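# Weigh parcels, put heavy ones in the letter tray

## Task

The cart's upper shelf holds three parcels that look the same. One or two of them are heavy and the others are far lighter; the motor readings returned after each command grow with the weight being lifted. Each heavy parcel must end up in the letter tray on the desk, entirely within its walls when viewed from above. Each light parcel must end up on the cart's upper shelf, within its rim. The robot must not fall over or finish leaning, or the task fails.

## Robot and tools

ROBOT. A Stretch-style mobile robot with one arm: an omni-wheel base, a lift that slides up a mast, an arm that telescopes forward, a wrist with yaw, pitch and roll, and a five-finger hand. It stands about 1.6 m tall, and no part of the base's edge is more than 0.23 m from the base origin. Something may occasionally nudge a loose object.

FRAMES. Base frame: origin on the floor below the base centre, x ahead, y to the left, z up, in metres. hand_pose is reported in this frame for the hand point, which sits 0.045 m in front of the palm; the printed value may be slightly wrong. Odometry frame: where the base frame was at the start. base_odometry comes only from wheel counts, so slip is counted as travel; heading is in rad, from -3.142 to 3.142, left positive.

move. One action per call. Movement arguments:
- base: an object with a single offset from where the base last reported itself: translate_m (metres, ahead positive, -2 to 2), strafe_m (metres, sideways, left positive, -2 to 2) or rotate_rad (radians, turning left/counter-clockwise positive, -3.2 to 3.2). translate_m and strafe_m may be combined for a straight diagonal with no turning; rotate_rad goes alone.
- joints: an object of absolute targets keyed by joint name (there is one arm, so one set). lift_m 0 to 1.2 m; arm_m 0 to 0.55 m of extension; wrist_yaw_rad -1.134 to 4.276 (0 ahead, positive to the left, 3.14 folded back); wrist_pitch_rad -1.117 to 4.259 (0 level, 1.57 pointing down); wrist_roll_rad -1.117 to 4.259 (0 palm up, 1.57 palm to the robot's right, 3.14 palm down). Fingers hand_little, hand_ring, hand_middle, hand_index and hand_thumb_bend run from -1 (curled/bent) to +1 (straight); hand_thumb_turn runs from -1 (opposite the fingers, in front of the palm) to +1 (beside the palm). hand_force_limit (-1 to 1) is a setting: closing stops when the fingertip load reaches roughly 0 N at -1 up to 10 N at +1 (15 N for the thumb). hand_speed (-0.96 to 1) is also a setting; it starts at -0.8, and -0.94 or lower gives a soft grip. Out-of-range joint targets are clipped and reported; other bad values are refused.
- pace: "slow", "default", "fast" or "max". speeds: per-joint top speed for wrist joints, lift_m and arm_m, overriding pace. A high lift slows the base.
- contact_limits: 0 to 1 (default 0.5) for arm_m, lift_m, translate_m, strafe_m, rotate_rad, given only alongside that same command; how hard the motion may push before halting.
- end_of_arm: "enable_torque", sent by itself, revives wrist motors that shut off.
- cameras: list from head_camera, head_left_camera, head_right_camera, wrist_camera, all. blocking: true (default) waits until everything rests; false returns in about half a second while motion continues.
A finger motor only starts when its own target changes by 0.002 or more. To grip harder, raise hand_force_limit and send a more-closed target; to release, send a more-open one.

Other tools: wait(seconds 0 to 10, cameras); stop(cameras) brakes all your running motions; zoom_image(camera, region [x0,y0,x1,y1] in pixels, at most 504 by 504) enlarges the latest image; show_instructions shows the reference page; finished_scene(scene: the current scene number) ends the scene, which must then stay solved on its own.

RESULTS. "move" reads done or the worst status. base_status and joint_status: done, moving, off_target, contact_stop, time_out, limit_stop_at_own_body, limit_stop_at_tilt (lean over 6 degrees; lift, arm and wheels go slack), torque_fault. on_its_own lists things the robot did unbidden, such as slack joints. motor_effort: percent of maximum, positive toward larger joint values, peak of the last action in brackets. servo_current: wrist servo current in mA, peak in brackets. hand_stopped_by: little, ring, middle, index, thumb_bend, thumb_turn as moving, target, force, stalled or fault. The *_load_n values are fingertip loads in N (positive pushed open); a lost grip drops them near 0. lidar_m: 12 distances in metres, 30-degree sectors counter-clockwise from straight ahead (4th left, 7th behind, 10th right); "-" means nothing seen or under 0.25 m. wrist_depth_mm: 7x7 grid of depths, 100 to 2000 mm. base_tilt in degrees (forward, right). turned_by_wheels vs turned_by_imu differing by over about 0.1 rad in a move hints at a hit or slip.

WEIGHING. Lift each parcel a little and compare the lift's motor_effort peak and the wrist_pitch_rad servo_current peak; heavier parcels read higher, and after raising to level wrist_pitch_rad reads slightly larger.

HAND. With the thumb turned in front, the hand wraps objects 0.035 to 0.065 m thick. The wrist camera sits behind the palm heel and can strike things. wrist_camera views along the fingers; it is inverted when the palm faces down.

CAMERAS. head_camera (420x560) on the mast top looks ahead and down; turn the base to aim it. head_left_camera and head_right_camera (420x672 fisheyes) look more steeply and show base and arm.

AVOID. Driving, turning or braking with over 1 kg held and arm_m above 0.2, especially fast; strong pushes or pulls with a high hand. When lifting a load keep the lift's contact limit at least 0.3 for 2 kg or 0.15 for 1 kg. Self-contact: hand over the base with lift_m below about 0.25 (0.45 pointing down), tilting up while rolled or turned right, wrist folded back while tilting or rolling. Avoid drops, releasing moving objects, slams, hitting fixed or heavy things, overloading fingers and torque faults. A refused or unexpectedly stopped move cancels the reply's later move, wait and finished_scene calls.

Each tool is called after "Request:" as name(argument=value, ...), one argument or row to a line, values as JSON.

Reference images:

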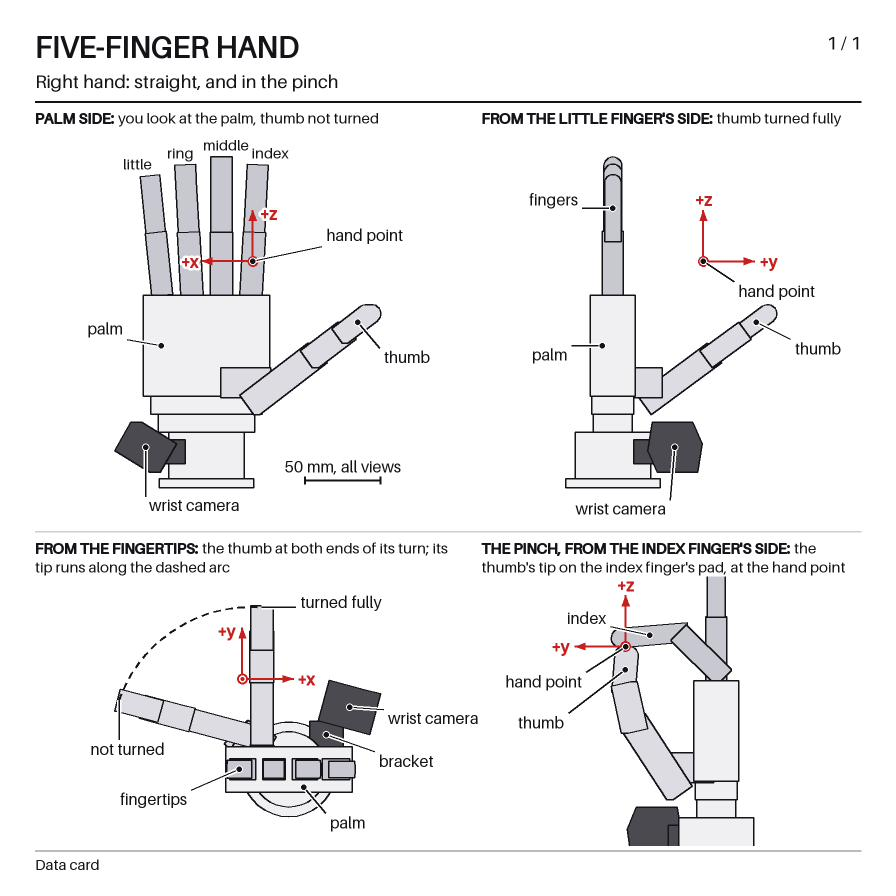

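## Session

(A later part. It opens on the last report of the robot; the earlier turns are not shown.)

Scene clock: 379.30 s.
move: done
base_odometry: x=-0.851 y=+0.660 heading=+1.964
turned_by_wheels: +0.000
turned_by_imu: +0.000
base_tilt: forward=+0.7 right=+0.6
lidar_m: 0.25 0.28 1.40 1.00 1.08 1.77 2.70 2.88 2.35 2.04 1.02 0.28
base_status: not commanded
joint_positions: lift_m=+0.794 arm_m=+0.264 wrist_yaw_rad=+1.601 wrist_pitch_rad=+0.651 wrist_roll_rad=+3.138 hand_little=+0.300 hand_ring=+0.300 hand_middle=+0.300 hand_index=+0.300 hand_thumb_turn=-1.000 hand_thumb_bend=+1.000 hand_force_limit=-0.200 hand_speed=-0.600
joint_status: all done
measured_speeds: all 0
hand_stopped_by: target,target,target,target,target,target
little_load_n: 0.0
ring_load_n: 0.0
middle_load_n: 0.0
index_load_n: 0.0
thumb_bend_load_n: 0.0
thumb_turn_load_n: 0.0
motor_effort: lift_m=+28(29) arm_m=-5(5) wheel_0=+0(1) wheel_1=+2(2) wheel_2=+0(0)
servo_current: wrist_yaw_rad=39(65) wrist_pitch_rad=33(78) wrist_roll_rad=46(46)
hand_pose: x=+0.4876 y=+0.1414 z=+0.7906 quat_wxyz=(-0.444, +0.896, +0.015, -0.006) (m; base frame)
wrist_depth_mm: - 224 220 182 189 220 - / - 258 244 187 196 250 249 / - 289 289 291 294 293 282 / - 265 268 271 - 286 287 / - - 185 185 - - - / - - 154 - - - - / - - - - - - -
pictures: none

Request:
move(
  base={"strafe_m": -0.258},
  joints={"arm_m": 0.315, "hand_little": 0.4, "hand_ring": 0.4, "hand_middle": 0.4, "hand_index": 0.4},
)

Request:
move(
  joints={"lift_m": 0.75},
  cameras=["wrist_camera", "head_camera"],
)

Request:
zoom_image(
  camera="head_camera",
  region=[50, 340, 250, 510],
)

Scene clock: 393.20 s.
move: done
base_odometry: x=-0.613 y=+0.759 heading=+1.964
turned_by_wheels: +0.000
turned_by_imu: +0.003
base_tilt: forward=+0.6 right=+0.7
lidar_m: 0.27 0.27 0.38 1.25 1.36 2.23 2.88 2.59 2.11 1.97 0.97 0.78
base_status: done
joint_positions: lift_m=+0.795 arm_m=+0.315 wrist_yaw_rad=+1.601 wrist_pitch_rad=+0.651 wrist_roll_rad=+3.138 hand_little=+0.400 hand_ring=+0.400 hand_middle=+0.400 hand_index=+0.400 hand_thumb_turn=-1.000 hand_thumb_bend=+1.000 hand_force_limit=-0.200 hand_speed=-0.600
joint_status: all done
measured_speeds: all 0
hand_stopped_by: target,target,target,target,target,target
little_load_n: 0.0
ring_load_n: 0.0
middle_load_n: 0.0
index_load_n: 0.0
thumb_bend_load_n: 0.0
thumb_turn_load_n: 0.0
motor_effort: lift_m=+27(29) arm_m=+6(8) wheel_0=-2(9) wheel_1=+0(11) wheel_2=+0(5)
servo_current: wrist_yaw_rad=46(72) wrist_pitch_rad=39(59) wrist_roll_rad=33(52)
hand_pose: x=+0.5383 y=+0.1413 z=+0.7907 quat_wxyz=(-0.444, +0.896, +0.015, -0.006) (m; base frame)
wrist_depth_mm: - - 203 193 203 220 - / - - 204 187 195 245 248 / - - 306 298 220 293 290 / - - 377 281 - 345 343 / - - 191 - - - - / - - 153 - - 484 - / - - - - - - -
pictures: none

Scene clock: 394.27 s.
move: done
base_odometry: x=-0.613 y=+0.759 heading=+1.964
turned_by_wheels: +0.000
turned_by_imu: +0.000
base_tilt: forward=+0.7 right=+0.7
lidar_m: 0.25 0.28 0.40 1.23 1.37 2.23 2.89 2.57 2.12 1.91 0.97 0.76
base_status: not commanded
joint_positions: lift_m=+0.751 arm_m=+0.315 wrist_yaw_rad=+1.601 wrist_pitch_rad=+0.651 wrist_roll_rad=+3.138 hand_little=+0.400 hand_ring=+0.400 hand_middle=+0.400 hand_index=+0.400 hand_thumb_turn=-1.000 hand_thumb_bend=+1.000 hand_force_limit=-0.200 hand_speed=-0.600
joint_status: all done
measured_speeds: all 0
hand_stopped_by: target,target,target,target,target,target
little_load_n: 0.0
ring_load_n: 0.0
middle_load_n: 0.0
index_load_n: 0.0
thumb_bend_load_n: 0.0
thumb_turn_load_n: 0.0
motor_effort: lift_m=+16(25) arm_m=+5(6) wheel_0=-2(2) wheel_1=+0(1) wheel_2=+0(0)
servo_current: wrist_yaw_rad=52(65) wrist_pitch_rad=39(52) wrist_roll_rad=39(52)
hand_pose: x=+0.5383 y=+0.1413 z=+0.7466 quat_wxyz=(-0.444, +0.896, +0.015, -0.006) (m; base frame)
wrist_depth_mm: - - 186 185 184 181 - / - - 166 156 171 192 201 / - - 176 170 164 220 240 / - - 283 260 192 278 276 / - - 187 - - 342 338 / - - 153 - - 445 - / - - - - - - -
pictures: head_camera, wrist_camera

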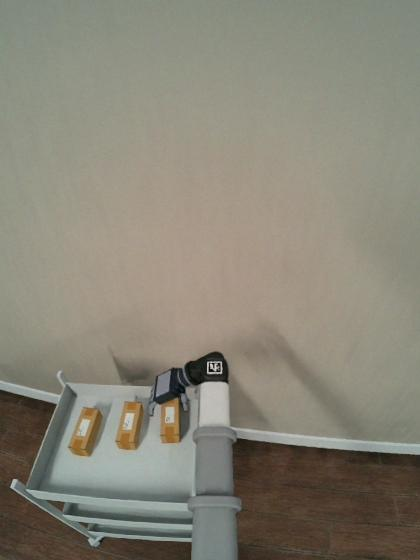

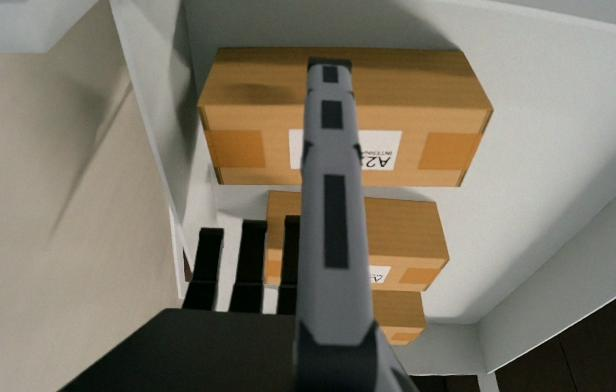

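Scaled by 2.520 from the camera's 420x560 image, which has a finer 1200x1600 frame.

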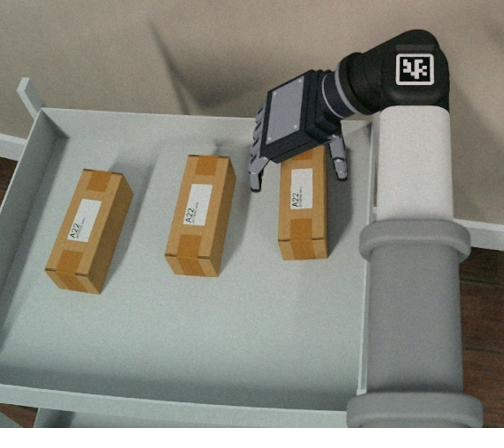

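Request:
move(
  joints={"lift_m": 0.716},
  contact_limits={"lift_m": 0.2},
  pace="slow",
)

Request:
move(
  joints={"hand_middle": -0.6, "hand_index": -0.6, "hand_ring": 0.06, "hand_little": 0.02, "hand_thumb_bend": -0.6, "hand_force_limit": -0.6, "hand_speed": -0.93},
  cameras=["wrist_camera"],
)

Request:
move(
  joints={"hand_middle": -0.7, "hand_index": -0.7, "hand_ring": -0.6, "hand_little": -0.6, "hand_thumb_bend": -0.7, "hand_force_limit": -0.3, "hand_speed": -0.94},
  cameras=["wrist_camera"],
)

Scene clock: 402.83 s.
move: done
base_odometry: x=-0.613 y=+0.759 heading=+1.964
turned_by_wheels: +0.000
turned_by_imu: +0.002
base_tilt: forward=+0.7 right=+0.6
lidar_m: 0.28 0.29 0.40 1.23 1.37 2.26 2.90 2.55 2.09 1.93 1.00 0.77
base_status: not commanded
joint_positions: lift_m=+0.717 arm_m=+0.315 wrist_yaw_rad=+1.601 wrist_pitch_rad=+0.651 wrist_roll_rad=+3.138 hand_little=+0.400 hand_ring=+0.400 hand_middle=+0.400 hand_index=+0.400 hand_thumb_turn=-1.000 hand_thumb_bend=+1.000 hand_force_limit=-0.200 hand_speed=-0.600
joint_status: all done
measured_speeds: all 0
hand_stopped_by: target,target,target,target,target,target
little_load_n: 0.0
ring_load_n: 0.0
middle_load_n: 0.0
index_load_n: 0.0
thumb_bend_load_n: 0.0
thumb_turn_load_n: 0.0
motor_effort: lift_m=+16(17) arm_m=+5(6) wheel_0=-2(2) wheel_1=+0(1) wheel_2=+0(0)
servo_current: wrist_yaw_rad=39(72) wrist_pitch_rad=13(46) wrist_roll_rad=39(52)
contact_limits: lift_m 0.2
hand_pose: x=+0.5383 y=+0.1413 z=+0.7126 quat_wxyz=(-0.444, +0.896, +0.015, -0.006) (m; base frame)
wrist_depth_mm: - - 151 154 - - - / - 107 163 154 160 160 - / - 109 145 136 141 141 189 / - - 149 148 142 146 226 / - - 182 179 - 277 293 / - - 153 - - 362 - / - - - - - - -
pictures: none

Scene clock: 409.47 s.
move: off_target
base_odometry: x=-0.613 y=+0.759 heading=+1.964
turned_by_wheels: +0.000
turned_by_imu: +0.002
base_tilt: forward=+0.7 right=+0.7
lidar_m: 0.26 0.29 0.42 1.25 1.37 2.22 2.90 2.67 2.11 1.91 0.97 0.78
base_status: not commanded
joint_positions: lift_m=+0.717 arm_m=+0.315 wrist_yaw_rad=+1.601 wrist_pitch_rad=+0.651 wrist_roll_rad=+3.138 hand_little=+0.020 hand_ring=+0.060 hand_middle=+0.060 hand_index=+0.040 hand_thumb_turn=-1.000 hand_thumb_bend=+0.824 hand_force_limit=-0.600 hand_speed=-0.930
joint_status: hand_middle off_target (ended at +0.060, target -0.600); hand_index off_target (ended at +0.040, target -0.600); hand_thumb_bend off_target (ended at +0.824, target -0.600); the others done
measured_speeds: all 0
hand_stopped_by: target,target,force,force,force,target
little_load_n: 0.0
ring_load_n: 0.0
middle_load_n: 3.0
index_load_n: 2.5
thumb_bend_load_n: 4.5
thumb_turn_load_n: -0.5
motor_effort: lift_m=+16(16) arm_m=+5(6) wheel_0=-1(2) wheel_1=+1(1) wheel_2=+0(0)
servo_current: wrist_yaw_rad=26(78) wrist_pitch_rad=52(59) wrist_roll_rad=46(52)
contact_limits: lift_m 0.2
hand_pose: x=+0.5383 y=+0.1413 z=+0.7126 quat_wxyz=(-0.444, +0.896, +0.015, -0.006) (m; base frame)
wrist_depth_mm: - - 151 154 - - - / - 107 158 155 157 160 - / - 109 129 129 133 135 - / - - 148 147 141 146 225 / - - 170 - - 278 293 / - - 150 - - 359 - / - - - - - - -
pictures: wrist_camera

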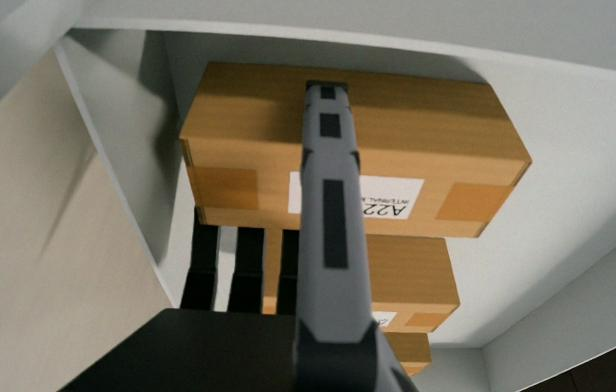

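Scene clock: 412.27 s.
move: off_target
base_odometry: x=-0.613 y=+0.759 heading=+1.964
turned_by_wheels: +0.000
turned_by_imu: +0.001
base_tilt: forward=+0.7 right=+0.7
lidar_m: 0.26 0.27 0.41 1.23 1.37 2.23 2.87 2.55 2.10 1.93 0.97 0.78
base_status: not commanded
joint_positions: lift_m=+0.717 arm_m=+0.315 wrist_yaw_rad=+1.601 wrist_pitch_rad=+0.651 wrist_roll_rad=+3.138 hand_little=-0.052 hand_ring=+0.022 hand_middle=+0.056 hand_index=+0.036 hand_thumb_turn=-1.000 hand_thumb_bend=+0.825 hand_force_limit=-0.300 hand_speed=-0.940
joint_status: hand_little off_target (ended at -0.052, target -0.600); hand_ring off_target (ended at +0.022, target -0.600); hand_middle off_target (ended at +0.056, target -0.700); hand_index off_target (ended at +0.036, target -0.700); hand_thumb_bend off_target (ended at +0.825, target -0.700); the others done
measured_speeds: all 0
hand_stopped_by: force,force,force,force,force,target
little_load_n: 4.5
ring_load_n: 0.5
middle_load_n: 0.5
index_load_n: 2.5
thumb_bend_load_n: 8.0
thumb_turn_load_n: 3.0
motor_effort: lift_m=+16(16) arm_m=+5(6) wheel_0=-2(2) wheel_1=+0(1) wheel_2=+0(0)
servo_current: wrist_yaw_rad=59(65) wrist_pitch_rad=33(59) wrist_roll_rad=39(52)
contact_limits: lift_m 0.2
hand_pose: x=+0.5383 y=+0.1413 z=+0.7126 quat_wxyz=(-0.444, +0.896, +0.015, -0.006) (m; base frame)
wrist_depth_mm: - - 151 155 - - - / - - 153 154 157 160 - / - 110 129 129 133 135 - / - - 148 147 141 146 226 / - - 169 - - 278 279 / - - 150 - - 343 - / - - - - - - -
pictures: wrist_camera

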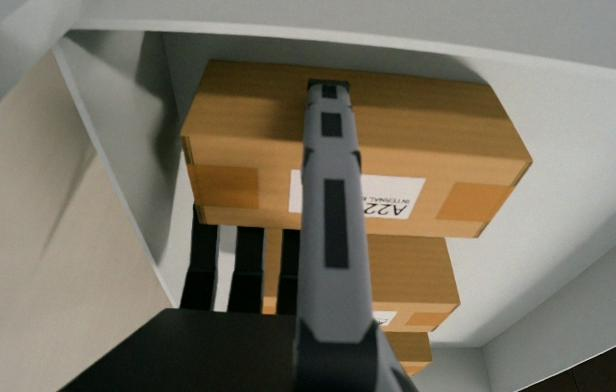

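Request:
move(
  joints={"hand_middle": -0.8, "hand_index": -0.8, "hand_thumb_bend": -0.8, "hand_force_limit": -0.1, "hand_speed": -0.94},
  cameras=[],
)

Request:
move(
  joints={"lift_m": 0.755},
  pace="slow",
)

Request:
move(
  joints={"lift_m": 0.795},
  pace="slow",
)

Request:
move(
  joints={"wrist_pitch_rad": 0.2},
)

Request:
move(
  joints={"wrist_pitch_rad": 0.65},
  cameras=["wrist_camera"],
)

Scene clock: 419.17 s.
move: off_target
base_odometry: x=-0.613 y=+0.759 heading=+1.964
turned_by_wheels: +0.000
turned_by_imu: +0.001
base_tilt: forward=+0.7 right=+0.6
lidar_m: 0.25 0.27 0.40 1.26 1.37 2.25 2.84 2.56 2.10 1.93 0.96 0.77
base_status: not commanded
joint_positions: lift_m=+0.717 arm_m=+0.315 wrist_yaw_rad=+1.601 wrist_pitch_rad=+0.651 wrist_roll_rad=+3.138 hand_little=-0.052 hand_ring=+0.022 hand_middle=+0.046 hand_index=+0.026 hand_thumb_turn=-1.000 hand_thumb_bend=+0.826 hand_force_limit=-0.100 hand_speed=-0.940
joint_status: hand_middle off_target (ended at +0.046, target -0.800); hand_index off_target (ended at +0.026, target -0.800); hand_thumb_bend off_target (ended at +0.826, target -0.800); the others done
measured_speeds: all 0
hand_stopped_by: force,force,force,force,force,target
little_load_n: 2.5
ring_load_n: 0.0
middle_load_n: 4.5
index_load_n: 5.0
thumb_bend_load_n: 10.5
thumb_turn_load_n: 2.0
motor_effort: lift_m=+16(16) arm_m=+6(6) wheel_0=-2(2) wheel_1=+0(1) wheel_2=+0(0)
servo_current: wrist_yaw_rad=39(65) wrist_pitch_rad=33(46) wrist_roll_rad=46(46)
contact_limits: lift_m 0.2
hand_pose: x=+0.5383 y=+0.1413 z=+0.7126 quat_wxyz=(-0.444, +0.896, +0.015, -0.006) (m; base frame)
wrist_depth_mm: - - 151 154 - - - / - 108 153 153 156 160 - / - 110 129 129 132 134 - / - - 148 147 141 146 226 / - - 169 - - 278 279 / - - 150 - - 342 - / - - - - - - -
pictures: none
No camera images: "cameras" was empty.

Scene clock: 420.33 s.
move: done
base_odometry: x=-0.613 y=+0.759 heading=+1.964
turned_by_wheels: +0.000
turned_by_imu: +0.000
base_tilt: forward=+0.6 right=+0.7
lidar_m: 0.26 0.28 0.40 1.25 1.36 2.25 2.90 2.57 2.12 1.93 1.01 0.79
base_status: not commanded
joint_positions: lift_m=+0.754 arm_m=+0.315 wrist_yaw_rad=+1.601 wrist_pitch_rad=+0.651 wrist_roll_rad=+3.138 hand_little=-0.052 hand_ring=+0.022 hand_middle=+0.046 hand_index=+0.026 hand_thumb_turn=-1.000 hand_thumb_bend=+0.826 hand_force_limit=-0.100 hand_speed=-0.940
joint_status: all done
measured_speeds: all 0
hand_stopped_by: force,force,force,force,force,target
little_load_n: 2.5
ring_load_n: 0.0
middle_load_n: 4.5
index_load_n: 4.5
thumb_bend_load_n: 10.5
thumb_turn_load_n: 2.0
motor_effort: lift_m=+29(31) arm_m=+5(6) wheel_0=-2(2) wheel_1=+0(1) wheel_2=+0(0)
servo_current: wrist_yaw_rad=39(65) wrist_pitch_rad=33(59) wrist_roll_rad=46(52)
hand_pose: x=+0.5383 y=+0.1413 z=+0.7505 quat_wxyz=(-0.444, +0.896, +0.015, -0.006) (m; base frame)
wrist_depth_mm: - - 189 190 187 185 - / - - 150 149 157 196 204 / - - 129 129 132 134 - / - - 148 148 141 146 294 / - - 168 - - 349 338 / - - 150 - - 452 - / - - - - - - -
pictures: none

Scene clock: 421.50 s.
move: done
base_odometry: x=-0.613 y=+0.759 heading=+1.964
turned_by_wheels: +0.000
turned_by_imu: +0.000
base_tilt: forward=+0.7 right=+0.7
lidar_m: 0.27 0.30 0.40 1.26 1.36 2.21 2.87 2.58 2.12 1.94 0.99 0.76
base_status: not commanded
joint_positions: lift_m=+0.794 arm_m=+0.315 wrist_yaw_rad=+1.601 wrist_pitch_rad=+0.651 wrist_roll_rad=+3.138 hand_little=-0.052 hand_ring=+0.022 hand_middle=+0.046 hand_index=+0.026 hand_thumb_turn=-1.000 hand_thumb_bend=+0.826 hand_force_limit=-0.100 hand_speed=-0.940
joint_status: all done
measured_speeds: all 0
hand_stopped_by: force,force,force,force,force,target
little_load_n: 2.5
ring_load_n: 0.0
middle_load_n: 4.5
index_load_n: 4.5
thumb_bend_load_n: 10.5
thumb_turn_load_n: 2.0
motor_effort: lift_m=+29(31) arm_m=+5(6) wheel_0=-2(2) wheel_1=+0(1) wheel_2=+0(0)
servo_current: wrist_yaw_rad=65(72) wrist_pitch_rad=39(52) wrist_roll_rad=52(52)
hand_pose: x=+0.5383 y=+0.1413 z=+0.7905 quat_wxyz=(-0.444, +0.896, +0.015, -0.006) (m; base frame)
wrist_depth_mm: - - 225 230 229 224 - / - - 150 149 156 238 249 / - - 129 129 133 133 - / - - 153 147 142 146 343 / - - 168 - - 399 - / - - 151 - - 480 - / - - - - - - -
pictures: none

Scene clock: 422.37 s.
move: done
base_odometry: x=-0.613 y=+0.759 heading=+1.964
turned_by_wheels: +0.000
turned_by_imu: +0.000
base_tilt: forward=+0.6 right=+0.6
lidar_m: 0.27 0.28 0.39 1.26 1.38 2.21 2.90 2.58 2.14 1.95 0.99 0.77
base_status: not commanded
joint_positions: lift_m=+0.794 arm_m=+0.315 wrist_yaw_rad=+1.601 wrist_pitch_rad=+0.211 wrist_roll_rad=+3.138 hand_little=-0.052 hand_ring=+0.022 hand_middle=+0.046 hand_index=+0.026 hand_thumb_turn=-1.000 hand_thumb_bend=+0.826 hand_force_limit=-0.100 hand_speed=-0.940
joint_status: all done
measured_speeds: all 0
hand_stopped_by: force,force,force,force,force,target
little_load_n: 2.5
ring_load_n: 0.0
middle_load_n: 4.5
index_load_n: 4.5
thumb_bend_load_n: 10.5
thumb_turn_load_n: 2.0
motor_effort: lift_m=+29(29) arm_m=+5(6) wheel_0=-2(2) wheel_1=+0(1) wheel_2=+0(0)
servo_current: wrist_yaw_rad=39(65) wrist_pitch_rad=52(215) wrist_roll_rad=39(52)
hand_pose: x=+0.5363 y=+0.2055 z=+0.8673 quat_wxyz=(-0.629, +0.778, +0.013, -0.008) (m; base frame)
wrist_depth_mm: - - 368 349 265 330 324 / - - 152 148 156 366 - / - - 129 129 133 134 - / - - 148 147 141 146 - / - - 169 - - - 1464 / - - 151 - - - - / - - - - - - -
pictures: none

Scene clock: 423.27 s.
move: done
base_odometry: x=-0.613 y=+0.759 heading=+1.964
turned_by_wheels: +0.000
turned_by_imu: +0.000
base_tilt: forward=+0.6 right=+0.7
lidar_m: 0.28 0.27 0.41 1.26 1.38 2.22 2.90 2.56 2.12 1.93 1.00 0.77
base_status: not commanded
joint_positions: lift_m=+0.794 arm_m=+0.315 wrist_yaw_rad=+1.601 wrist_pitch_rad=+0.651 wrist_roll_rad=+3.138 hand_little=-0.052 hand_ring=+0.022 hand_middle=+0.046 hand_index=+0.026 hand_thumb_turn=-1.000 hand_thumb_bend=+0.826 hand_force_limit=-0.100 hand_speed=-0.940
joint_status: all done
measured_speeds: all 0
hand_stopped_by: force,force,force,force,force,target
little_load_n: 2.5
ring_load_n: 0.0
middle_load_n: 4.5
index_load_n: 4.5
thumb_bend_load_n: 10.5
thumb_turn_load_n: 2.0
motor_effort: lift_m=+29(29) arm_m=+5(6) wheel_0=-2(2) wheel_1=+0(1) wheel_2=+0(0)
servo_current: wrist_yaw_rad=65(78) wrist_pitch_rad=26(52) wrist_roll_rad=33(52)
hand_pose: x=+0.5383 y=+0.1413 z=+0.7905 quat_wxyz=(-0.444, +0.896, +0.015, -0.006) (m; base frame)
wrist_depth_mm: - - 224 229 227 224 - / - - 150 148 156 238 249 / - - 129 130 133 134 - / - - 153 148 142 146 345 / - - 169 - - 407 - / - - 151 - - 480 - / - - - - - - -
pictures: wrist_camera

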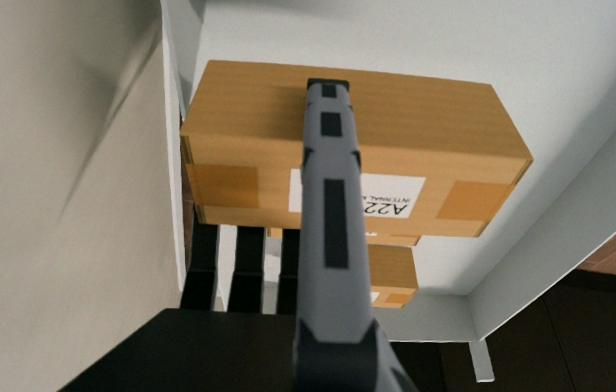

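Request:
move(
  joints={"lift_m": 0.718},
  pace="slow",
  contact_limits={"lift_m": 0.2},
)

Request:
move(
  joints={"hand_little": 0.4, "hand_ring": 0.4, "hand_middle": 0.4, "hand_index": 0.4, "hand_thumb_bend": 1.0, "hand_speed": -0.6},
)

Request:
move(
  joints={"lift_m": 0.795},
  cameras=["wrist_camera", "head_camera"],
)

Request:
zoom_image(
  camera="head_camera",
  region=[50, 340, 250, 510],
)

Scene clock: 431.67 s.
move: done
base_odometry: x=-0.613 y=+0.759 heading=+1.964
turned_by_wheels: +0.000
turned_by_imu: +0.002
base_tilt: forward=+0.7 right=+0.6
lidar_m: 0.28 0.27 0.40 1.25 1.38 2.26 2.90 2.54 2.14 1.93 0.99 0.79
base_status: not commanded
joint_positions: lift_m=+0.719 arm_m=+0.315 wrist_yaw_rad=+1.601 wrist_pitch_rad=+0.651 wrist_roll_rad=+3.138 hand_little=-0.052 hand_ring=+0.022 hand_middle=+0.046 hand_index=+0.026 hand_thumb_turn=-1.000 hand_thumb_bend=+0.826 hand_force_limit=-0.100 hand_speed=-0.940
joint_status: all done
measured_speeds: all 0
hand_stopped_by: force,force,force,force,force,target
little_load_n: 2.5
ring_load_n: 0.0
middle_load_n: 4.5
index_load_n: 4.5
thumb_bend_load_n: 10.5
thumb_turn_load_n: 2.0
motor_effort: lift_m=+16(28) arm_m=+5(5) wheel_0=-2(2) wheel_1=+0(1) wheel_2=+0(0)
servo_current: wrist_yaw_rad=46(65) wrist_pitch_rad=33(52) wrist_roll_rad=46(52)
contact_limits: lift_m 0.2
hand_pose: x=+0.5383 y=+0.1413 z=+0.7146 quat_wxyz=(-0.444, +0.896, +0.015, -0.006) (m; base frame)
wrist_depth_mm: - 112 - 156 - - - / - - 153 153 154 161 - / - - 129 129 132 133 - / - - 148 148 141 146 227 / - - 169 - - 279 281 / - - 150 - - 345 - / - - - - - - -
pictures: none

Scene clock: 432.57 s.
move: done
base_odometry: x=-0.613 y=+0.759 heading=+1.964
turned_by_wheels: +0.000
turned_by_imu: +0.000
base_tilt: forward=+0.6 right=+0.6
lidar_m: 0.27 0.29 0.43 1.24 1.36 2.22 2.88 2.59 2.11 1.96 0.95 0.78
base_status: not commanded
joint_positions: lift_m=+0.719 arm_m=+0.315 wrist_yaw_rad=+1.601 wrist_pitch_rad=+0.651 wrist_roll_rad=+3.138 hand_little=+0.400 hand_ring=+0.400 hand_middle=+0.400 hand_index=+0.400 hand_thumb_turn=-1.000 hand_thumb_bend=+1.000 hand_force_limit=-0.100 hand_speed=-0.600
joint_status: all done
measured_speeds: all 0
hand_stopped_by: target,target,target,target,target,target
little_load_n: 0.0
ring_load_n: -0.5
middle_load_n: 0.0
index_load_n: 0.0
thumb_bend_load_n: 0.0
thumb_turn_load_n: 0.0
motor_effort: lift_m=+16(16) arm_m=+5(6) wheel_0=-2(2) wheel_1=+0(1) wheel_2=+0(0)
servo_current: wrist_yaw_rad=39(65) wrist_pitch_rad=52(52) wrist_roll_rad=46(52)
contact_limits: lift_m 0.2
hand_pose: x=+0.5383 y=+0.1413 z=+0.7146 quat_wxyz=(-0.444, +0.896, +0.015, -0.006) (m; base frame)
wrist_depth_mm: - 111 153 156 - - - / - - 159 139 158 161 - / - - 132 132 135 136 191 / - - 151 151 144 149 229 / - - 187 - - 281 281 / - - 153 - - 347 - / - - - - - - -
pictures: none

Scene clock: 433.87 s.
move: done
base_odometry: x=-0.613 y=+0.759 heading=+1.964
turned_by_wheels: +0.000
turned_by_imu: +0.000
base_tilt: forward=+0.7 right=+0.6
lidar_m: 0.29 0.30 0.38 1.25 1.38 2.23 2.92 2.57 2.11 1.92 0.99 0.78
base_status: not commanded
joint_positions: lift_m=+0.794 arm_m=+0.315 wrist_yaw_rad=+1.601 wrist_pitch_rad=+0.651 wrist_roll_rad=+3.138 hand_little=+0.400 hand_ring=+0.400 hand_middle=+0.400 hand_index=+0.400 hand_thumb_turn=-1.000 hand_thumb_bend=+1.000 hand_force_limit=-0.100 hand_speed=-0.600
joint_status: all done
measured_speeds: all 0
hand_stopped_by: target,target,target,target,target,target
little_load_n: 0.0
ring_load_n: 0.0
middle_load_n: 0.0
index_load_n: 0.0
thumb_bend_load_n: 0.0
thumb_turn_load_n: 0.0
motor_effort: lift_m=+28(32) arm_m=+5(6) wheel_0=-2(2) wheel_1=+0(1) wheel_2=+0(0)
servo_current: wrist_yaw_rad=46(72) wrist_pitch_rad=33(59) wrist_roll_rad=46(52)
hand_pose: x=+0.5383 y=+0.1413 z=+0.7906 quat_wxyz=(-0.444, +0.896, +0.015, -0.006) (m; base frame)
wrist_depth_mm: - - 182 183 190 220 - / - - 203 187 196 245 250 / - - 306 296 219 293 289 / - - 379 281 - 347 343 / - - 191 - - - - / - - 153 - - 484 - / - - - - - - -
pictures: head_camera, wrist_camera

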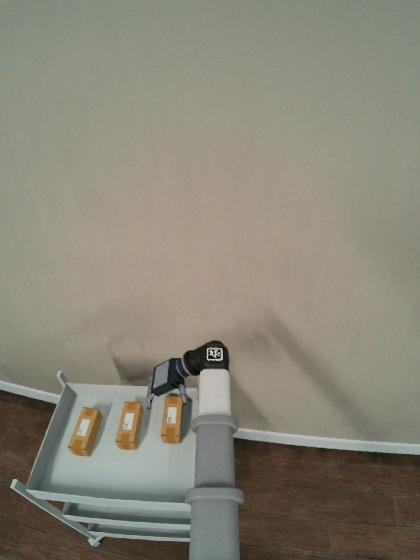

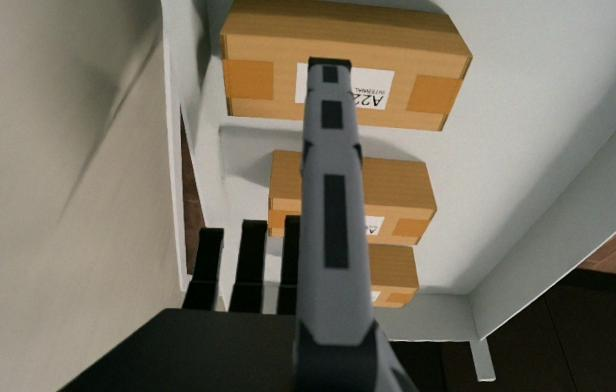

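Scaled by 2.520 from the camera's 420x560 image, which has a finer 1200x1600 frame.

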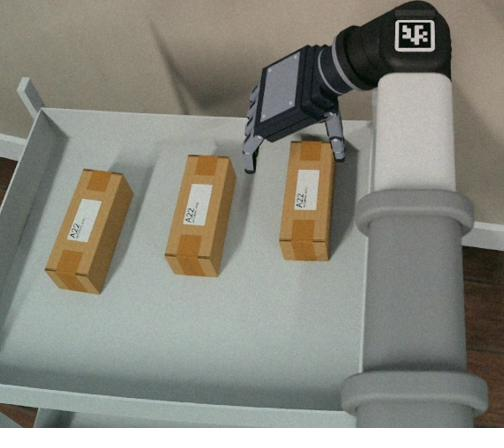

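Request:
move(
  base={"strafe_m": 0.112},
  joints={"arm_m": 0.294},
)

Request:
move(
  joints={"lift_m": 0.75},
  cameras=["wrist_camera"],
)

Scene clock: 441.10 s.
move: done
base_odometry: x=-0.716 y=+0.716 heading=+1.964
turned_by_wheels: +0.000
turned_by_imu: +0.001
base_tilt: forward=+0.6 right=+0.7
lidar_m: 0.26 0.30 0.40 1.14 1.22 2.03 2.90 2.77 2.21 1.95 1.01 0.79
base_status: done
joint_positions: lift_m=+0.794 arm_m=+0.294 wrist_yaw_rad=+1.601 wrist_pitch_rad=+0.651 wrist_roll_rad=+3.138 hand_little=+0.400 hand_ring=+0.400 hand_middle=+0.400 hand_index=+0.400 hand_thumb_turn=-1.000 hand_thumb_bend=+1.000 hand_force_limit=-0.100 hand_speed=-0.600
joint_status: all done
measured_speeds: all 0
hand_stopped_by: target,target,target,target,target,target
little_load_n: 0.0
ring_load_n: -0.5
middle_load_n: 0.0
index_load_n: 0.0
thumb_bend_load_n: 0.0
thumb_turn_load_n: 0.0
motor_effort: lift_m=+28(29) arm_m=-5(8) wheel_0=+1(8) wheel_1=-1(10) wheel_2=+0(4)
servo_current: wrist_yaw_rad=39(72) wrist_pitch_rad=33(52) wrist_roll_rad=46(52)
hand_pose: x=+0.5176 y=+0.1413 z=+0.7906 quat_wxyz=(-0.444, +0.896, +0.015, -0.006) (m; base frame)
wrist_depth_mm: - - 220 209 218 224 - / - - 244 187 196 245 249 / - - 298 297 220 293 290 / - - 351 309 - 345 332 / - - 187 - - 410 - / - - 153 - - 379 1430 / - - - - - - -
pictures: none

Scene clock: 442.17 s.
move: done
base_odometry: x=-0.716 y=+0.716 heading=+1.964
turned_by_wheels: +0.000
turned_by_imu: +0.000
base_tilt: forward=+0.6 right=+0.7
lidar_m: 0.25 0.28 0.41 1.13 1.24 1.99 2.91 2.71 2.22 2.00 0.98 0.79
base_status: not commanded
joint_positions: lift_m=+0.751 arm_m=+0.294 wrist_yaw_rad=+1.601 wrist_pitch_rad=+0.651 wrist_roll_rad=+3.138 hand_little=+0.400 hand_ring=+0.400 hand_middle=+0.400 hand_index=+0.400 hand_thumb_turn=-1.000 hand_thumb_bend=+1.000 hand_force_limit=-0.100 hand_speed=-0.600
joint_status: all done
measured_speeds: all 0
hand_stopped_by: target,target,target,target,target,target
little_load_n: 0.0
ring_load_n: 0.0
middle_load_n: 0.0
index_load_n: 0.0
thumb_bend_load_n: 0.0
thumb_turn_load_n: 0.0
motor_effort: lift_m=+16(27) arm_m=-5(6) wheel_0=+1(1) wheel_1=-1(1) wheel_2=+0(0)
servo_current: wrist_yaw_rad=59(65) wrist_pitch_rad=39(65) wrist_roll_rad=39(52)
hand_pose: x=+0.5176 y=+0.1413 z=+0.7466 quat_wxyz=(-0.444, +0.896, +0.015, -0.006) (m; base frame)
wrist_depth_mm: - - 186 186 183 180 - / - - 182 160 186 196 200 / - - 182 170 168 173 240 / - - 285 282 - 278 277 / - - 186 - - 342 325 / - - 153 - - 375 - / - - - - - 357 -
pictures: wrist_camera

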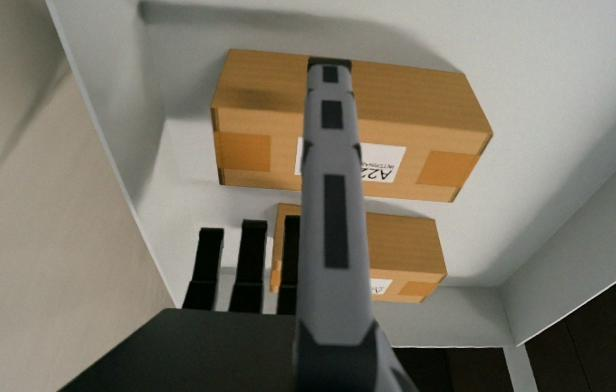

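Request:
move(
  joints={"wrist_yaw_rad": 1.56, "arm_m": 0.288},
)

Request:
move(
  joints={"lift_m": 0.716},
  contact_limits={"lift_m": 0.2},
  pace="slow",
  cameras=["wrist_camera"],
)

Request:
move(
  joints={"hand_middle": -0.6, "hand_index": -0.6, "hand_ring": 0.06, "hand_little": 0.02, "hand_thumb_bend": -0.6, "hand_force_limit": -0.6, "hand_speed": -0.93},
  cameras=["wrist_camera"],
)

Request:
move(
  joints={"hand_middle": -0.7, "hand_index": -0.7, "hand_ring": -0.6, "hand_little": -0.6, "hand_thumb_bend": -0.7, "hand_force_limit": -0.6, "hand_speed": -0.94},
)

Request:
move(
  joints={"hand_middle": -0.8, "hand_index": -0.8, "hand_ring": -0.8, "hand_little": -0.8, "hand_thumb_bend": -0.8, "hand_force_limit": -0.1, "hand_speed": -0.94},
  cameras=["wrist_camera"],
)

Scene clock: 454.23 s.
move: done
base_odometry: x=-0.716 y=+0.716 heading=+1.964
turned_by_wheels: +0.000
turned_by_imu: +0.001
base_tilt: forward=+0.6 right=+0.7
lidar_m: 0.25 0.28 0.37 1.14 1.26 2.00 2.90 2.74 2.26 1.95 1.02 0.79
base_status: not commanded
joint_positions: lift_m=+0.751 arm_m=+0.288 wrist_yaw_rad=+1.562 wrist_pitch_rad=+0.651 wrist_roll_rad=+3.138 hand_little=+0.400 hand_ring=+0.400 hand_middle=+0.400 hand_index=+0.400 hand_thumb_turn=-1.000 hand_thumb_bend=+1.000 hand_force_limit=-0.100 hand_speed=-0.600
joint_status: all done
measured_speeds: all 0
hand_stopped_by: target,target,target,target,target,target
little_load_n: 0.0
ring_load_n: 0.0
middle_load_n: 0.0
index_load_n: 0.0
thumb_bend_load_n: 0.0
thumb_turn_load_n: 0.0
motor_effort: lift_m=+16(16) arm_m=-6(7) wheel_0=+1(1) wheel_1=-1(1) wheel_2=+0(0)
servo_current: wrist_yaw_rad=26(59) wrist_pitch_rad=52(59) wrist_roll_rad=46(46)
hand_pose: x=+0.5172 y=+0.1391 z=+0.7466 quat_wxyz=(-0.444, +0.896, -0.003, +0.003) (m; base frame)
wrist_depth_mm: - - 186 186 184 181 - / - - 196 167 187 196 201 / - - 182 170 168 174 240 / - - 285 282 - 279 277 / - - 186 - - 327 - / - - 153 - - 370 - / - - - - - - -
pictures: none

Scene clock: 455.33 s.
move: done
base_odometry: x=-0.716 y=+0.716 heading=+1.964
turned_by_wheels: +0.000
turned_by_imu: +0.000
base_tilt: forward=+0.7 right=+0.7
lidar_m: 0.27 0.28 0.39 1.11 1.25 1.99 2.93 2.77 2.22 1.98 0.98 0.78
base_status: not commanded
joint_positions: lift_m=+0.717 arm_m=+0.288 wrist_yaw_rad=+1.562 wrist_pitch_rad=+0.651 wrist_roll_rad=+3.138 hand_little=+0.400 hand_ring=+0.400 hand_middle=+0.400 hand_index=+0.400 hand_thumb_turn=-1.000 hand_thumb_bend=+1.000 hand_force_limit=-0.100 hand_speed=-0.600
joint_status: all done
measured_speeds: all 0
hand_stopped_by: target,target,target,target,target,target
little_load_n: 0.0
ring_load_n: 0.0
middle_load_n: 0.0
index_load_n: 0.0
thumb_bend_load_n: 0.0
thumb_turn_load_n: 0.0
motor_effort: lift_m=+16(17) arm_m=-5(6) wheel_0=+1(1) wheel_1=-1(1) wheel_2=+0(0)
servo_current: wrist_yaw_rad=59(59) wrist_pitch_rad=33(52) wrist_roll_rad=39(52)
contact_limits: lift_m 0.2
hand_pose: x=+0.5172 y=+0.1391 z=+0.7126 quat_wxyz=(-0.444, +0.896, -0.003, +0.003) (m; base frame)
wrist_depth_mm: - 147 147 151 146 143 - / - 168 168 159 167 165 - / - 189 155 148 158 165 189 / - - 160 148 - 146 224 / - - 181 173 - 272 293 / - - 153 - - 340 - / - - - - - 345 -
pictures: wrist_camera

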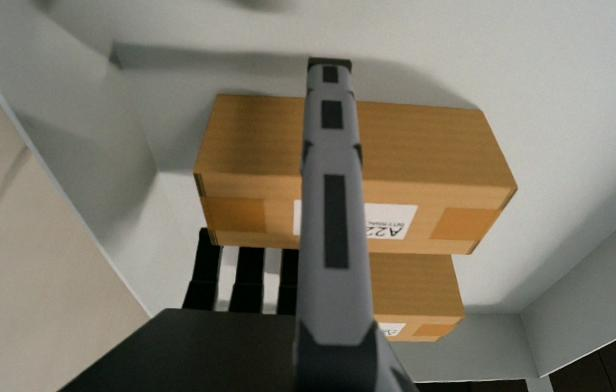

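Scene clock: 461.97 s.
move: off_target
base_odometry: x=-0.716 y=+0.716 heading=+1.964
turned_by_wheels: +0.000
turned_by_imu: +0.002
base_tilt: forward=+0.6 right=+0.6
lidar_m: 0.26 0.28 0.41 1.14 1.25 2.05 2.93 2.74 2.21 1.99 1.01 0.81
base_status: not commanded
joint_positions: lift_m=+0.717 arm_m=+0.288 wrist_yaw_rad=+1.562 wrist_pitch_rad=+0.651 wrist_roll_rad=+3.138 hand_little=+0.020 hand_ring=+0.060 hand_middle=+0.060 hand_index=+0.060 hand_thumb_turn=-1.000 hand_thumb_bend=+0.826 hand_force_limit=-0.600 hand_speed=-0.930
joint_status: hand_middle off_target (ended at +0.060, target -0.600); hand_index off_target (ended at +0.060, target -0.600); hand_thumb_bend off_target (ended at +0.826, target -0.600); the others done
measured_speeds: all 0
hand_stopped_by: target,target,force,force,force,target
little_load_n: 0.0
ring_load_n: 0.0
middle_load_n: 3.5
index_load_n: 2.0
thumb_bend_load_n: 3.0
thumb_turn_load_n: 0.0
motor_effort: lift_m=+16(16) arm_m=-6(6) wheel_0=+1(2) wheel_1=-1(1) wheel_2=+0(0)
servo_current: wrist_yaw_rad=33(85) wrist_pitch_rad=52(59) wrist_roll_rad=39(59)
contact_limits: lift_m 0.2
hand_pose: x=+0.5172 y=+0.1391 z=+0.7126 quat_wxyz=(-0.444, +0.896, -0.003, +0.003) (m; base frame)
wrist_depth_mm: - 146 147 151 146 143 - / - 167 158 150 157 161 - / 113 195 131 131 133 143 - / - - 160 148 146 141 234 / - - 171 - - 278 291 / - - 150 - - 362 - / - - - - - 347 -
pictures: wrist_camera

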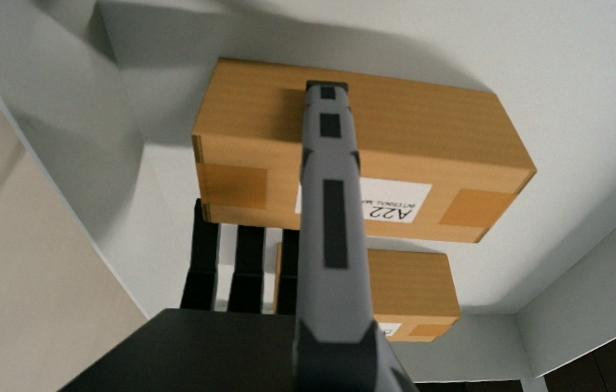

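Scene clock: 464.77 s.
move: off_target
base_odometry: x=-0.716 y=+0.716 heading=+1.964
turned_by_wheels: +0.000
turned_by_imu: +0.001
base_tilt: forward=+0.7 right=+0.6
lidar_m: 0.25 0.27 0.39 1.14 1.23 2.01 2.92 2.78 2.21 1.97 1.03 0.79
base_status: not commanded
joint_positions: lift_m=+0.717 arm_m=+0.288 wrist_yaw_rad=+1.562 wrist_pitch_rad=+0.651 wrist_roll_rad=+3.138 hand_little=-0.075 hand_ring=+0.010 hand_middle=+0.060 hand_index=+0.060 hand_thumb_turn=-1.000 hand_thumb_bend=+0.826 hand_force_limit=-0.600 hand_speed=-0.940
joint_status: hand_little off_target (ended at -0.075, target -0.600); hand_ring off_target (ended at +0.010, target -0.600); hand_middle off_target (ended at +0.060, target -0.700); hand_index off_target (ended at +0.060, target -0.700); hand_thumb_bend off_target (ended at +0.826, target -0.700); the others done
measured_speeds: all 0
hand_stopped_by: force,force,force,force,force,target
little_load_n: 2.5
ring_load_n: 1.0
middle_load_n: 1.5
index_load_n: 1.0
thumb_bend_load_n: 4.5
thumb_turn_load_n: 1.5
motor_effort: lift_m=+16(16) arm_m=-6(6) wheel_0=+1(2) wheel_1=-1(1) wheel_2=+0(0)
servo_current: wrist_yaw_rad=59(78) wrist_pitch_rad=33(59) wrist_roll_rad=46(52)
contact_limits: lift_m 0.2
hand_pose: x=+0.5172 y=+0.1391 z=+0.7126 quat_wxyz=(-0.444, +0.896, -0.003, +0.003) (m; base frame)
wrist_depth_mm: - 146 147 150 146 143 - / - 167 159 149 158 161 - / 112 194 130 130 133 143 - / - - 159 148 146 145 234 / - - 168 - - 277 291 / - - 150 - - 362 - / - - - - - 345 -
pictures: none

Scene clock: 465.73 s.
move: off_target
base_odometry: x=-0.716 y=+0.716 heading=+1.964
turned_by_wheels: +0.000
turned_by_imu: +0.000
base_tilt: forward=+0.6 right=+0.7
lidar_m: 0.25 0.28 0.40 1.14 1.25 2.01 2.92 2.74 2.22 1.97 0.99 0.79
base_status: not commanded
joint_positions: lift_m=+0.717 arm_m=+0.288 wrist_yaw_rad=+1.562 wrist_pitch_rad=+0.651 wrist_roll_rad=+3.138 hand_little=-0.107 hand_ring=-0.016 hand_middle=+0.045 hand_index=+0.039 hand_thumb_turn=-1.000 hand_thumb_bend=+0.827 hand_force_limit=-0.100 hand_speed=-0.940
joint_status: hand_little off_target (ended at -0.107, target -0.800); hand_ring off_target (ended at -0.016, target -0.800); hand_middle off_target (ended at +0.045, target -0.800); hand_index off_target (ended at +0.039, target -0.800); hand_thumb_bend off_target (ended at +0.827, target -0.800); the others done
measured_speeds: all 0
hand_stopped_by: force,force,force,force,force,target
little_load_n: 4.0
ring_load_n: 4.5
middle_load_n: 2.0
index_load_n: 4.0
thumb_bend_load_n: 12.5
thumb_turn_load_n: 4.0
motor_effort: lift_m=+16(16) arm_m=-5(6) wheel_0=+1(1) wheel_1=-1(1) wheel_2=+0(0)
servo_current: wrist_yaw_rad=33(65) wrist_pitch_rad=33(52) wrist_roll_rad=39(46)
contact_limits: lift_m 0.2
hand_pose: x=+0.5172 y=+0.1391 z=+0.7126 quat_wxyz=(-0.444, +0.896, -0.003, +0.003) (m; base frame)
wrist_depth_mm: - 146 147 151 146 143 - / - 167 159 145 158 162 - / 112 194 129 128 133 143 - / - - 158 147 146 141 236 / - - 168 - - 279 281 / - - 150 - - 345 - / - - - - - 345 -
pictures: wrist_camera

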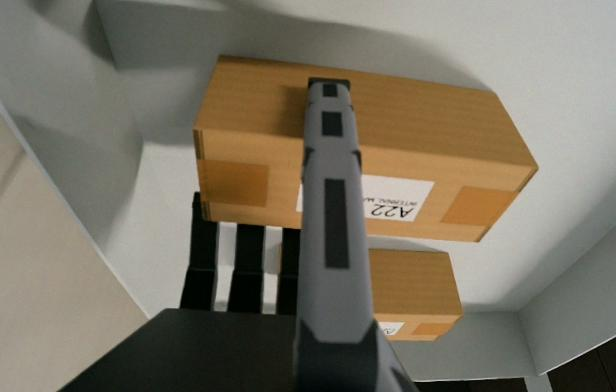

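Request:
move(
  joints={"lift_m": 0.755},
  pace="slow",
)

Request:
move(
  joints={"lift_m": 0.795},
  pace="slow",
)

Request:
move(
  joints={"wrist_pitch_rad": 0.2},
)

Request:
move(
  joints={"wrist_pitch_rad": 0.65},
  cameras=["wrist_camera"],
)

Scene clock: 469.70 s.
move: done
base_odometry: x=-0.716 y=+0.716 heading=+1.964
turned_by_wheels: +0.000
turned_by_imu: +0.001
base_tilt: forward=+0.6 right=+0.6
lidar_m: 0.25 0.27 0.38 1.13 1.24 2.03 2.92 2.74 2.22 1.97 1.01 0.80
base_status: not commanded
joint_positions: lift_m=+0.754 arm_m=+0.288 wrist_yaw_rad=+1.562 wrist_pitch_rad=+0.653 wrist_roll_rad=+3.138 hand_little=-0.107 hand_ring=-0.016 hand_middle=+0.045 hand_index=+0.039 hand_thumb_turn=-1.000 hand_thumb_bend=+0.827 hand_force_limit=-0.100 hand_speed=-0.940
joint_status: all done
measured_speeds: all 0
hand_stopped_by: force,force,force,force,force,target
little_load_n: 3.0
ring_load_n: 4.0
middle_load_n: 2.0
index_load_n: 5.0
thumb_bend_load_n: 13.0
thumb_turn_load_n: 5.0
motor_effort: lift_m=+30(32) arm_m=-5(6) wheel_0=+1(1) wheel_1=-1(1) wheel_2=+0(0)
servo_current: wrist_yaw_rad=65(65) wrist_pitch_rad=59(59) wrist_roll_rad=52(52)
hand_pose: x=+0.5172 y=+0.1388 z=+0.7502 quat_wxyz=(-0.443, +0.896, -0.003, +0.003) (m; base frame)
wrist_depth_mm: - - 187 188 186 183 - / - - 154 145 160 195 204 / - - 129 128 133 143 - / - - 158 147 147 142 290 / - - 167 - - 343 - / - - 150 - - 377 - / - - - - - - -
pictures: none

Scene clock: 470.87 s.
move: done
base_odometry: x=-0.716 y=+0.716 heading=+1.964
turned_by_wheels: +0.000
turned_by_imu: +0.000
base_tilt: forward=+0.6 right=+0.7
lidar_m: 0.26 0.28 0.43 1.15 1.26 2.00 2.89 2.75 2.26 1.94 0.98 0.79
base_status: not commanded
joint_positions: lift_m=+0.794 arm_m=+0.288 wrist_yaw_rad=+1.561 wrist_pitch_rad=+0.653 wrist_roll_rad=+3.138 hand_little=-0.107 hand_ring=-0.016 hand_middle=+0.045 hand_index=+0.039 hand_thumb_turn=-1.000 hand_thumb_bend=+0.827 hand_force_limit=-0.100 hand_speed=-0.940
joint_status: all done
measured_speeds: all 0
hand_stopped_by: force,force,force,force,force,target
little_load_n: 3.0
ring_load_n: 4.0
middle_load_n: 2.0
index_load_n: 4.5
thumb_bend_load_n: 12.5
thumb_turn_load_n: 5.0
motor_effort: lift_m=+30(33) arm_m=-5(6) wheel_0=+1(1) wheel_1=-1(1) wheel_2=+0(0)
servo_current: wrist_yaw_rad=52(59) wrist_pitch_rad=26(52) wrist_roll_rad=46(52)
hand_pose: x=+0.5172 y=+0.1388 z=+0.7902 quat_wxyz=(-0.443, +0.896, -0.003, +0.003) (m; base frame)
wrist_depth_mm: - - 224 229 225 223 - / - - 148 146 158 236 248 / - - 127 128 133 143 - / - - 158 148 147 143 - / - - 167 - - 402 - / - - 150 - - 379 - / - - - - - - -
pictures: none

Scene clock: 471.77 s.
move: done
base_odometry: x=-0.716 y=+0.716 heading=+1.964
turned_by_wheels: +0.000
turned_by_imu: +0.000
base_tilt: forward=+0.7 right=+0.7
lidar_m: 0.25 0.27 0.40 1.12 1.24 2.02 2.93 2.74 2.24 2.00 1.01 0.81
base_status: not commanded
joint_positions: lift_m=+0.794 arm_m=+0.288 wrist_yaw_rad=+1.561 wrist_pitch_rad=+0.215 wrist_roll_rad=+3.138 hand_little=-0.107 hand_ring=-0.016 hand_middle=+0.045 hand_index=+0.039 hand_thumb_turn=-1.000 hand_thumb_bend=+0.827 hand_force_limit=-0.100 hand_speed=-0.940
joint_status: all done
measured_speeds: all 0
hand_stopped_by: force,force,force,force,force,target
little_load_n: 3.5
ring_load_n: 4.0
middle_load_n: 1.5
index_load_n: 3.5
thumb_bend_load_n: 13.5
thumb_turn_load_n: 4.0
motor_effort: lift_m=+30(30) arm_m=-5(6) wheel_0=+1(1) wheel_1=-1(1) wheel_2=+0(0)
servo_current: wrist_yaw_rad=59(65) wrist_pitch_rad=85(280) wrist_roll_rad=39(46)
hand_pose: x=+0.5178 y=+0.2029 z=+0.8664 quat_wxyz=(-0.627, +0.779, -0.003, +0.004) (m; base frame)
wrist_depth_mm: - - 332 268 262 300 319 / - - 143 145 160 362 - / - - 126 128 133 143 - / - - 158 147 147 143 - / - - 167 - - 1138 - / - - 150 - - - - / - - - - - - -
pictures: none

Scene clock: 472.67 s.
move: done
base_odometry: x=-0.716 y=+0.716 heading=+1.964
turned_by_wheels: +0.000
turned_by_imu: +0.000
base_tilt: forward=+0.7 right=+0.6
lidar_m: 0.26 0.28 0.42 1.11 1.25 2.02 2.93 2.77 2.25 2.00 1.01 0.79
base_status: not commanded
joint_positions: lift_m=+0.794 arm_m=+0.288 wrist_yaw_rad=+1.561 wrist_pitch_rad=+0.653 wrist_roll_rad=+3.138 hand_little=-0.107 hand_ring=-0.016 hand_middle=+0.045 hand_index=+0.039 hand_thumb_turn=-1.000 hand_thumb_bend=+0.827 hand_force_limit=-0.100 hand_speed=-0.940
joint_status: all done
measured_speeds: all 0
hand_stopped_by: force,force,force,force,force,target
little_load_n: 3.0
ring_load_n: 4.0
middle_load_n: 2.0
index_load_n: 4.5
thumb_bend_load_n: 13.0
thumb_turn_load_n: 5.0
motor_effort: lift_m=+30(30) arm_m=-5(6) wheel_0=+1(1) wheel_1=+0(1) wheel_2=+0(0)
servo_current: wrist_yaw_rad=59(65) wrist_pitch_rad=46(91) wrist_roll_rad=39(52)
hand_pose: x=+0.5173 y=+0.1387 z=+0.7902 quat_wxyz=(-0.443, +0.896, -0.003, +0.003) (m; base frame)
wrist_depth_mm: - - 223 228 226 223 - / - - 148 146 158 237 247 / - - 127 128 133 143 - / - - 158 147 147 143 - / - - 167 - - 399 - / - - 150 - - 377 - / - - - - - - -
pictures: wrist_camera

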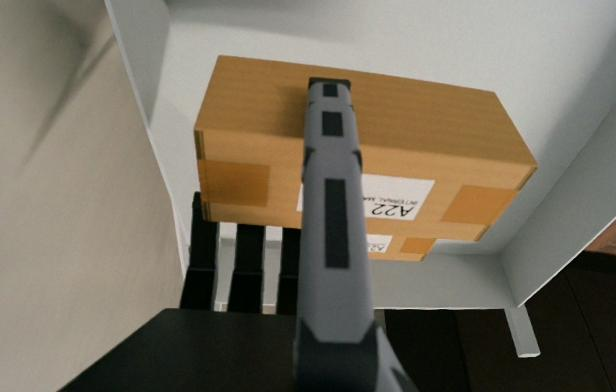

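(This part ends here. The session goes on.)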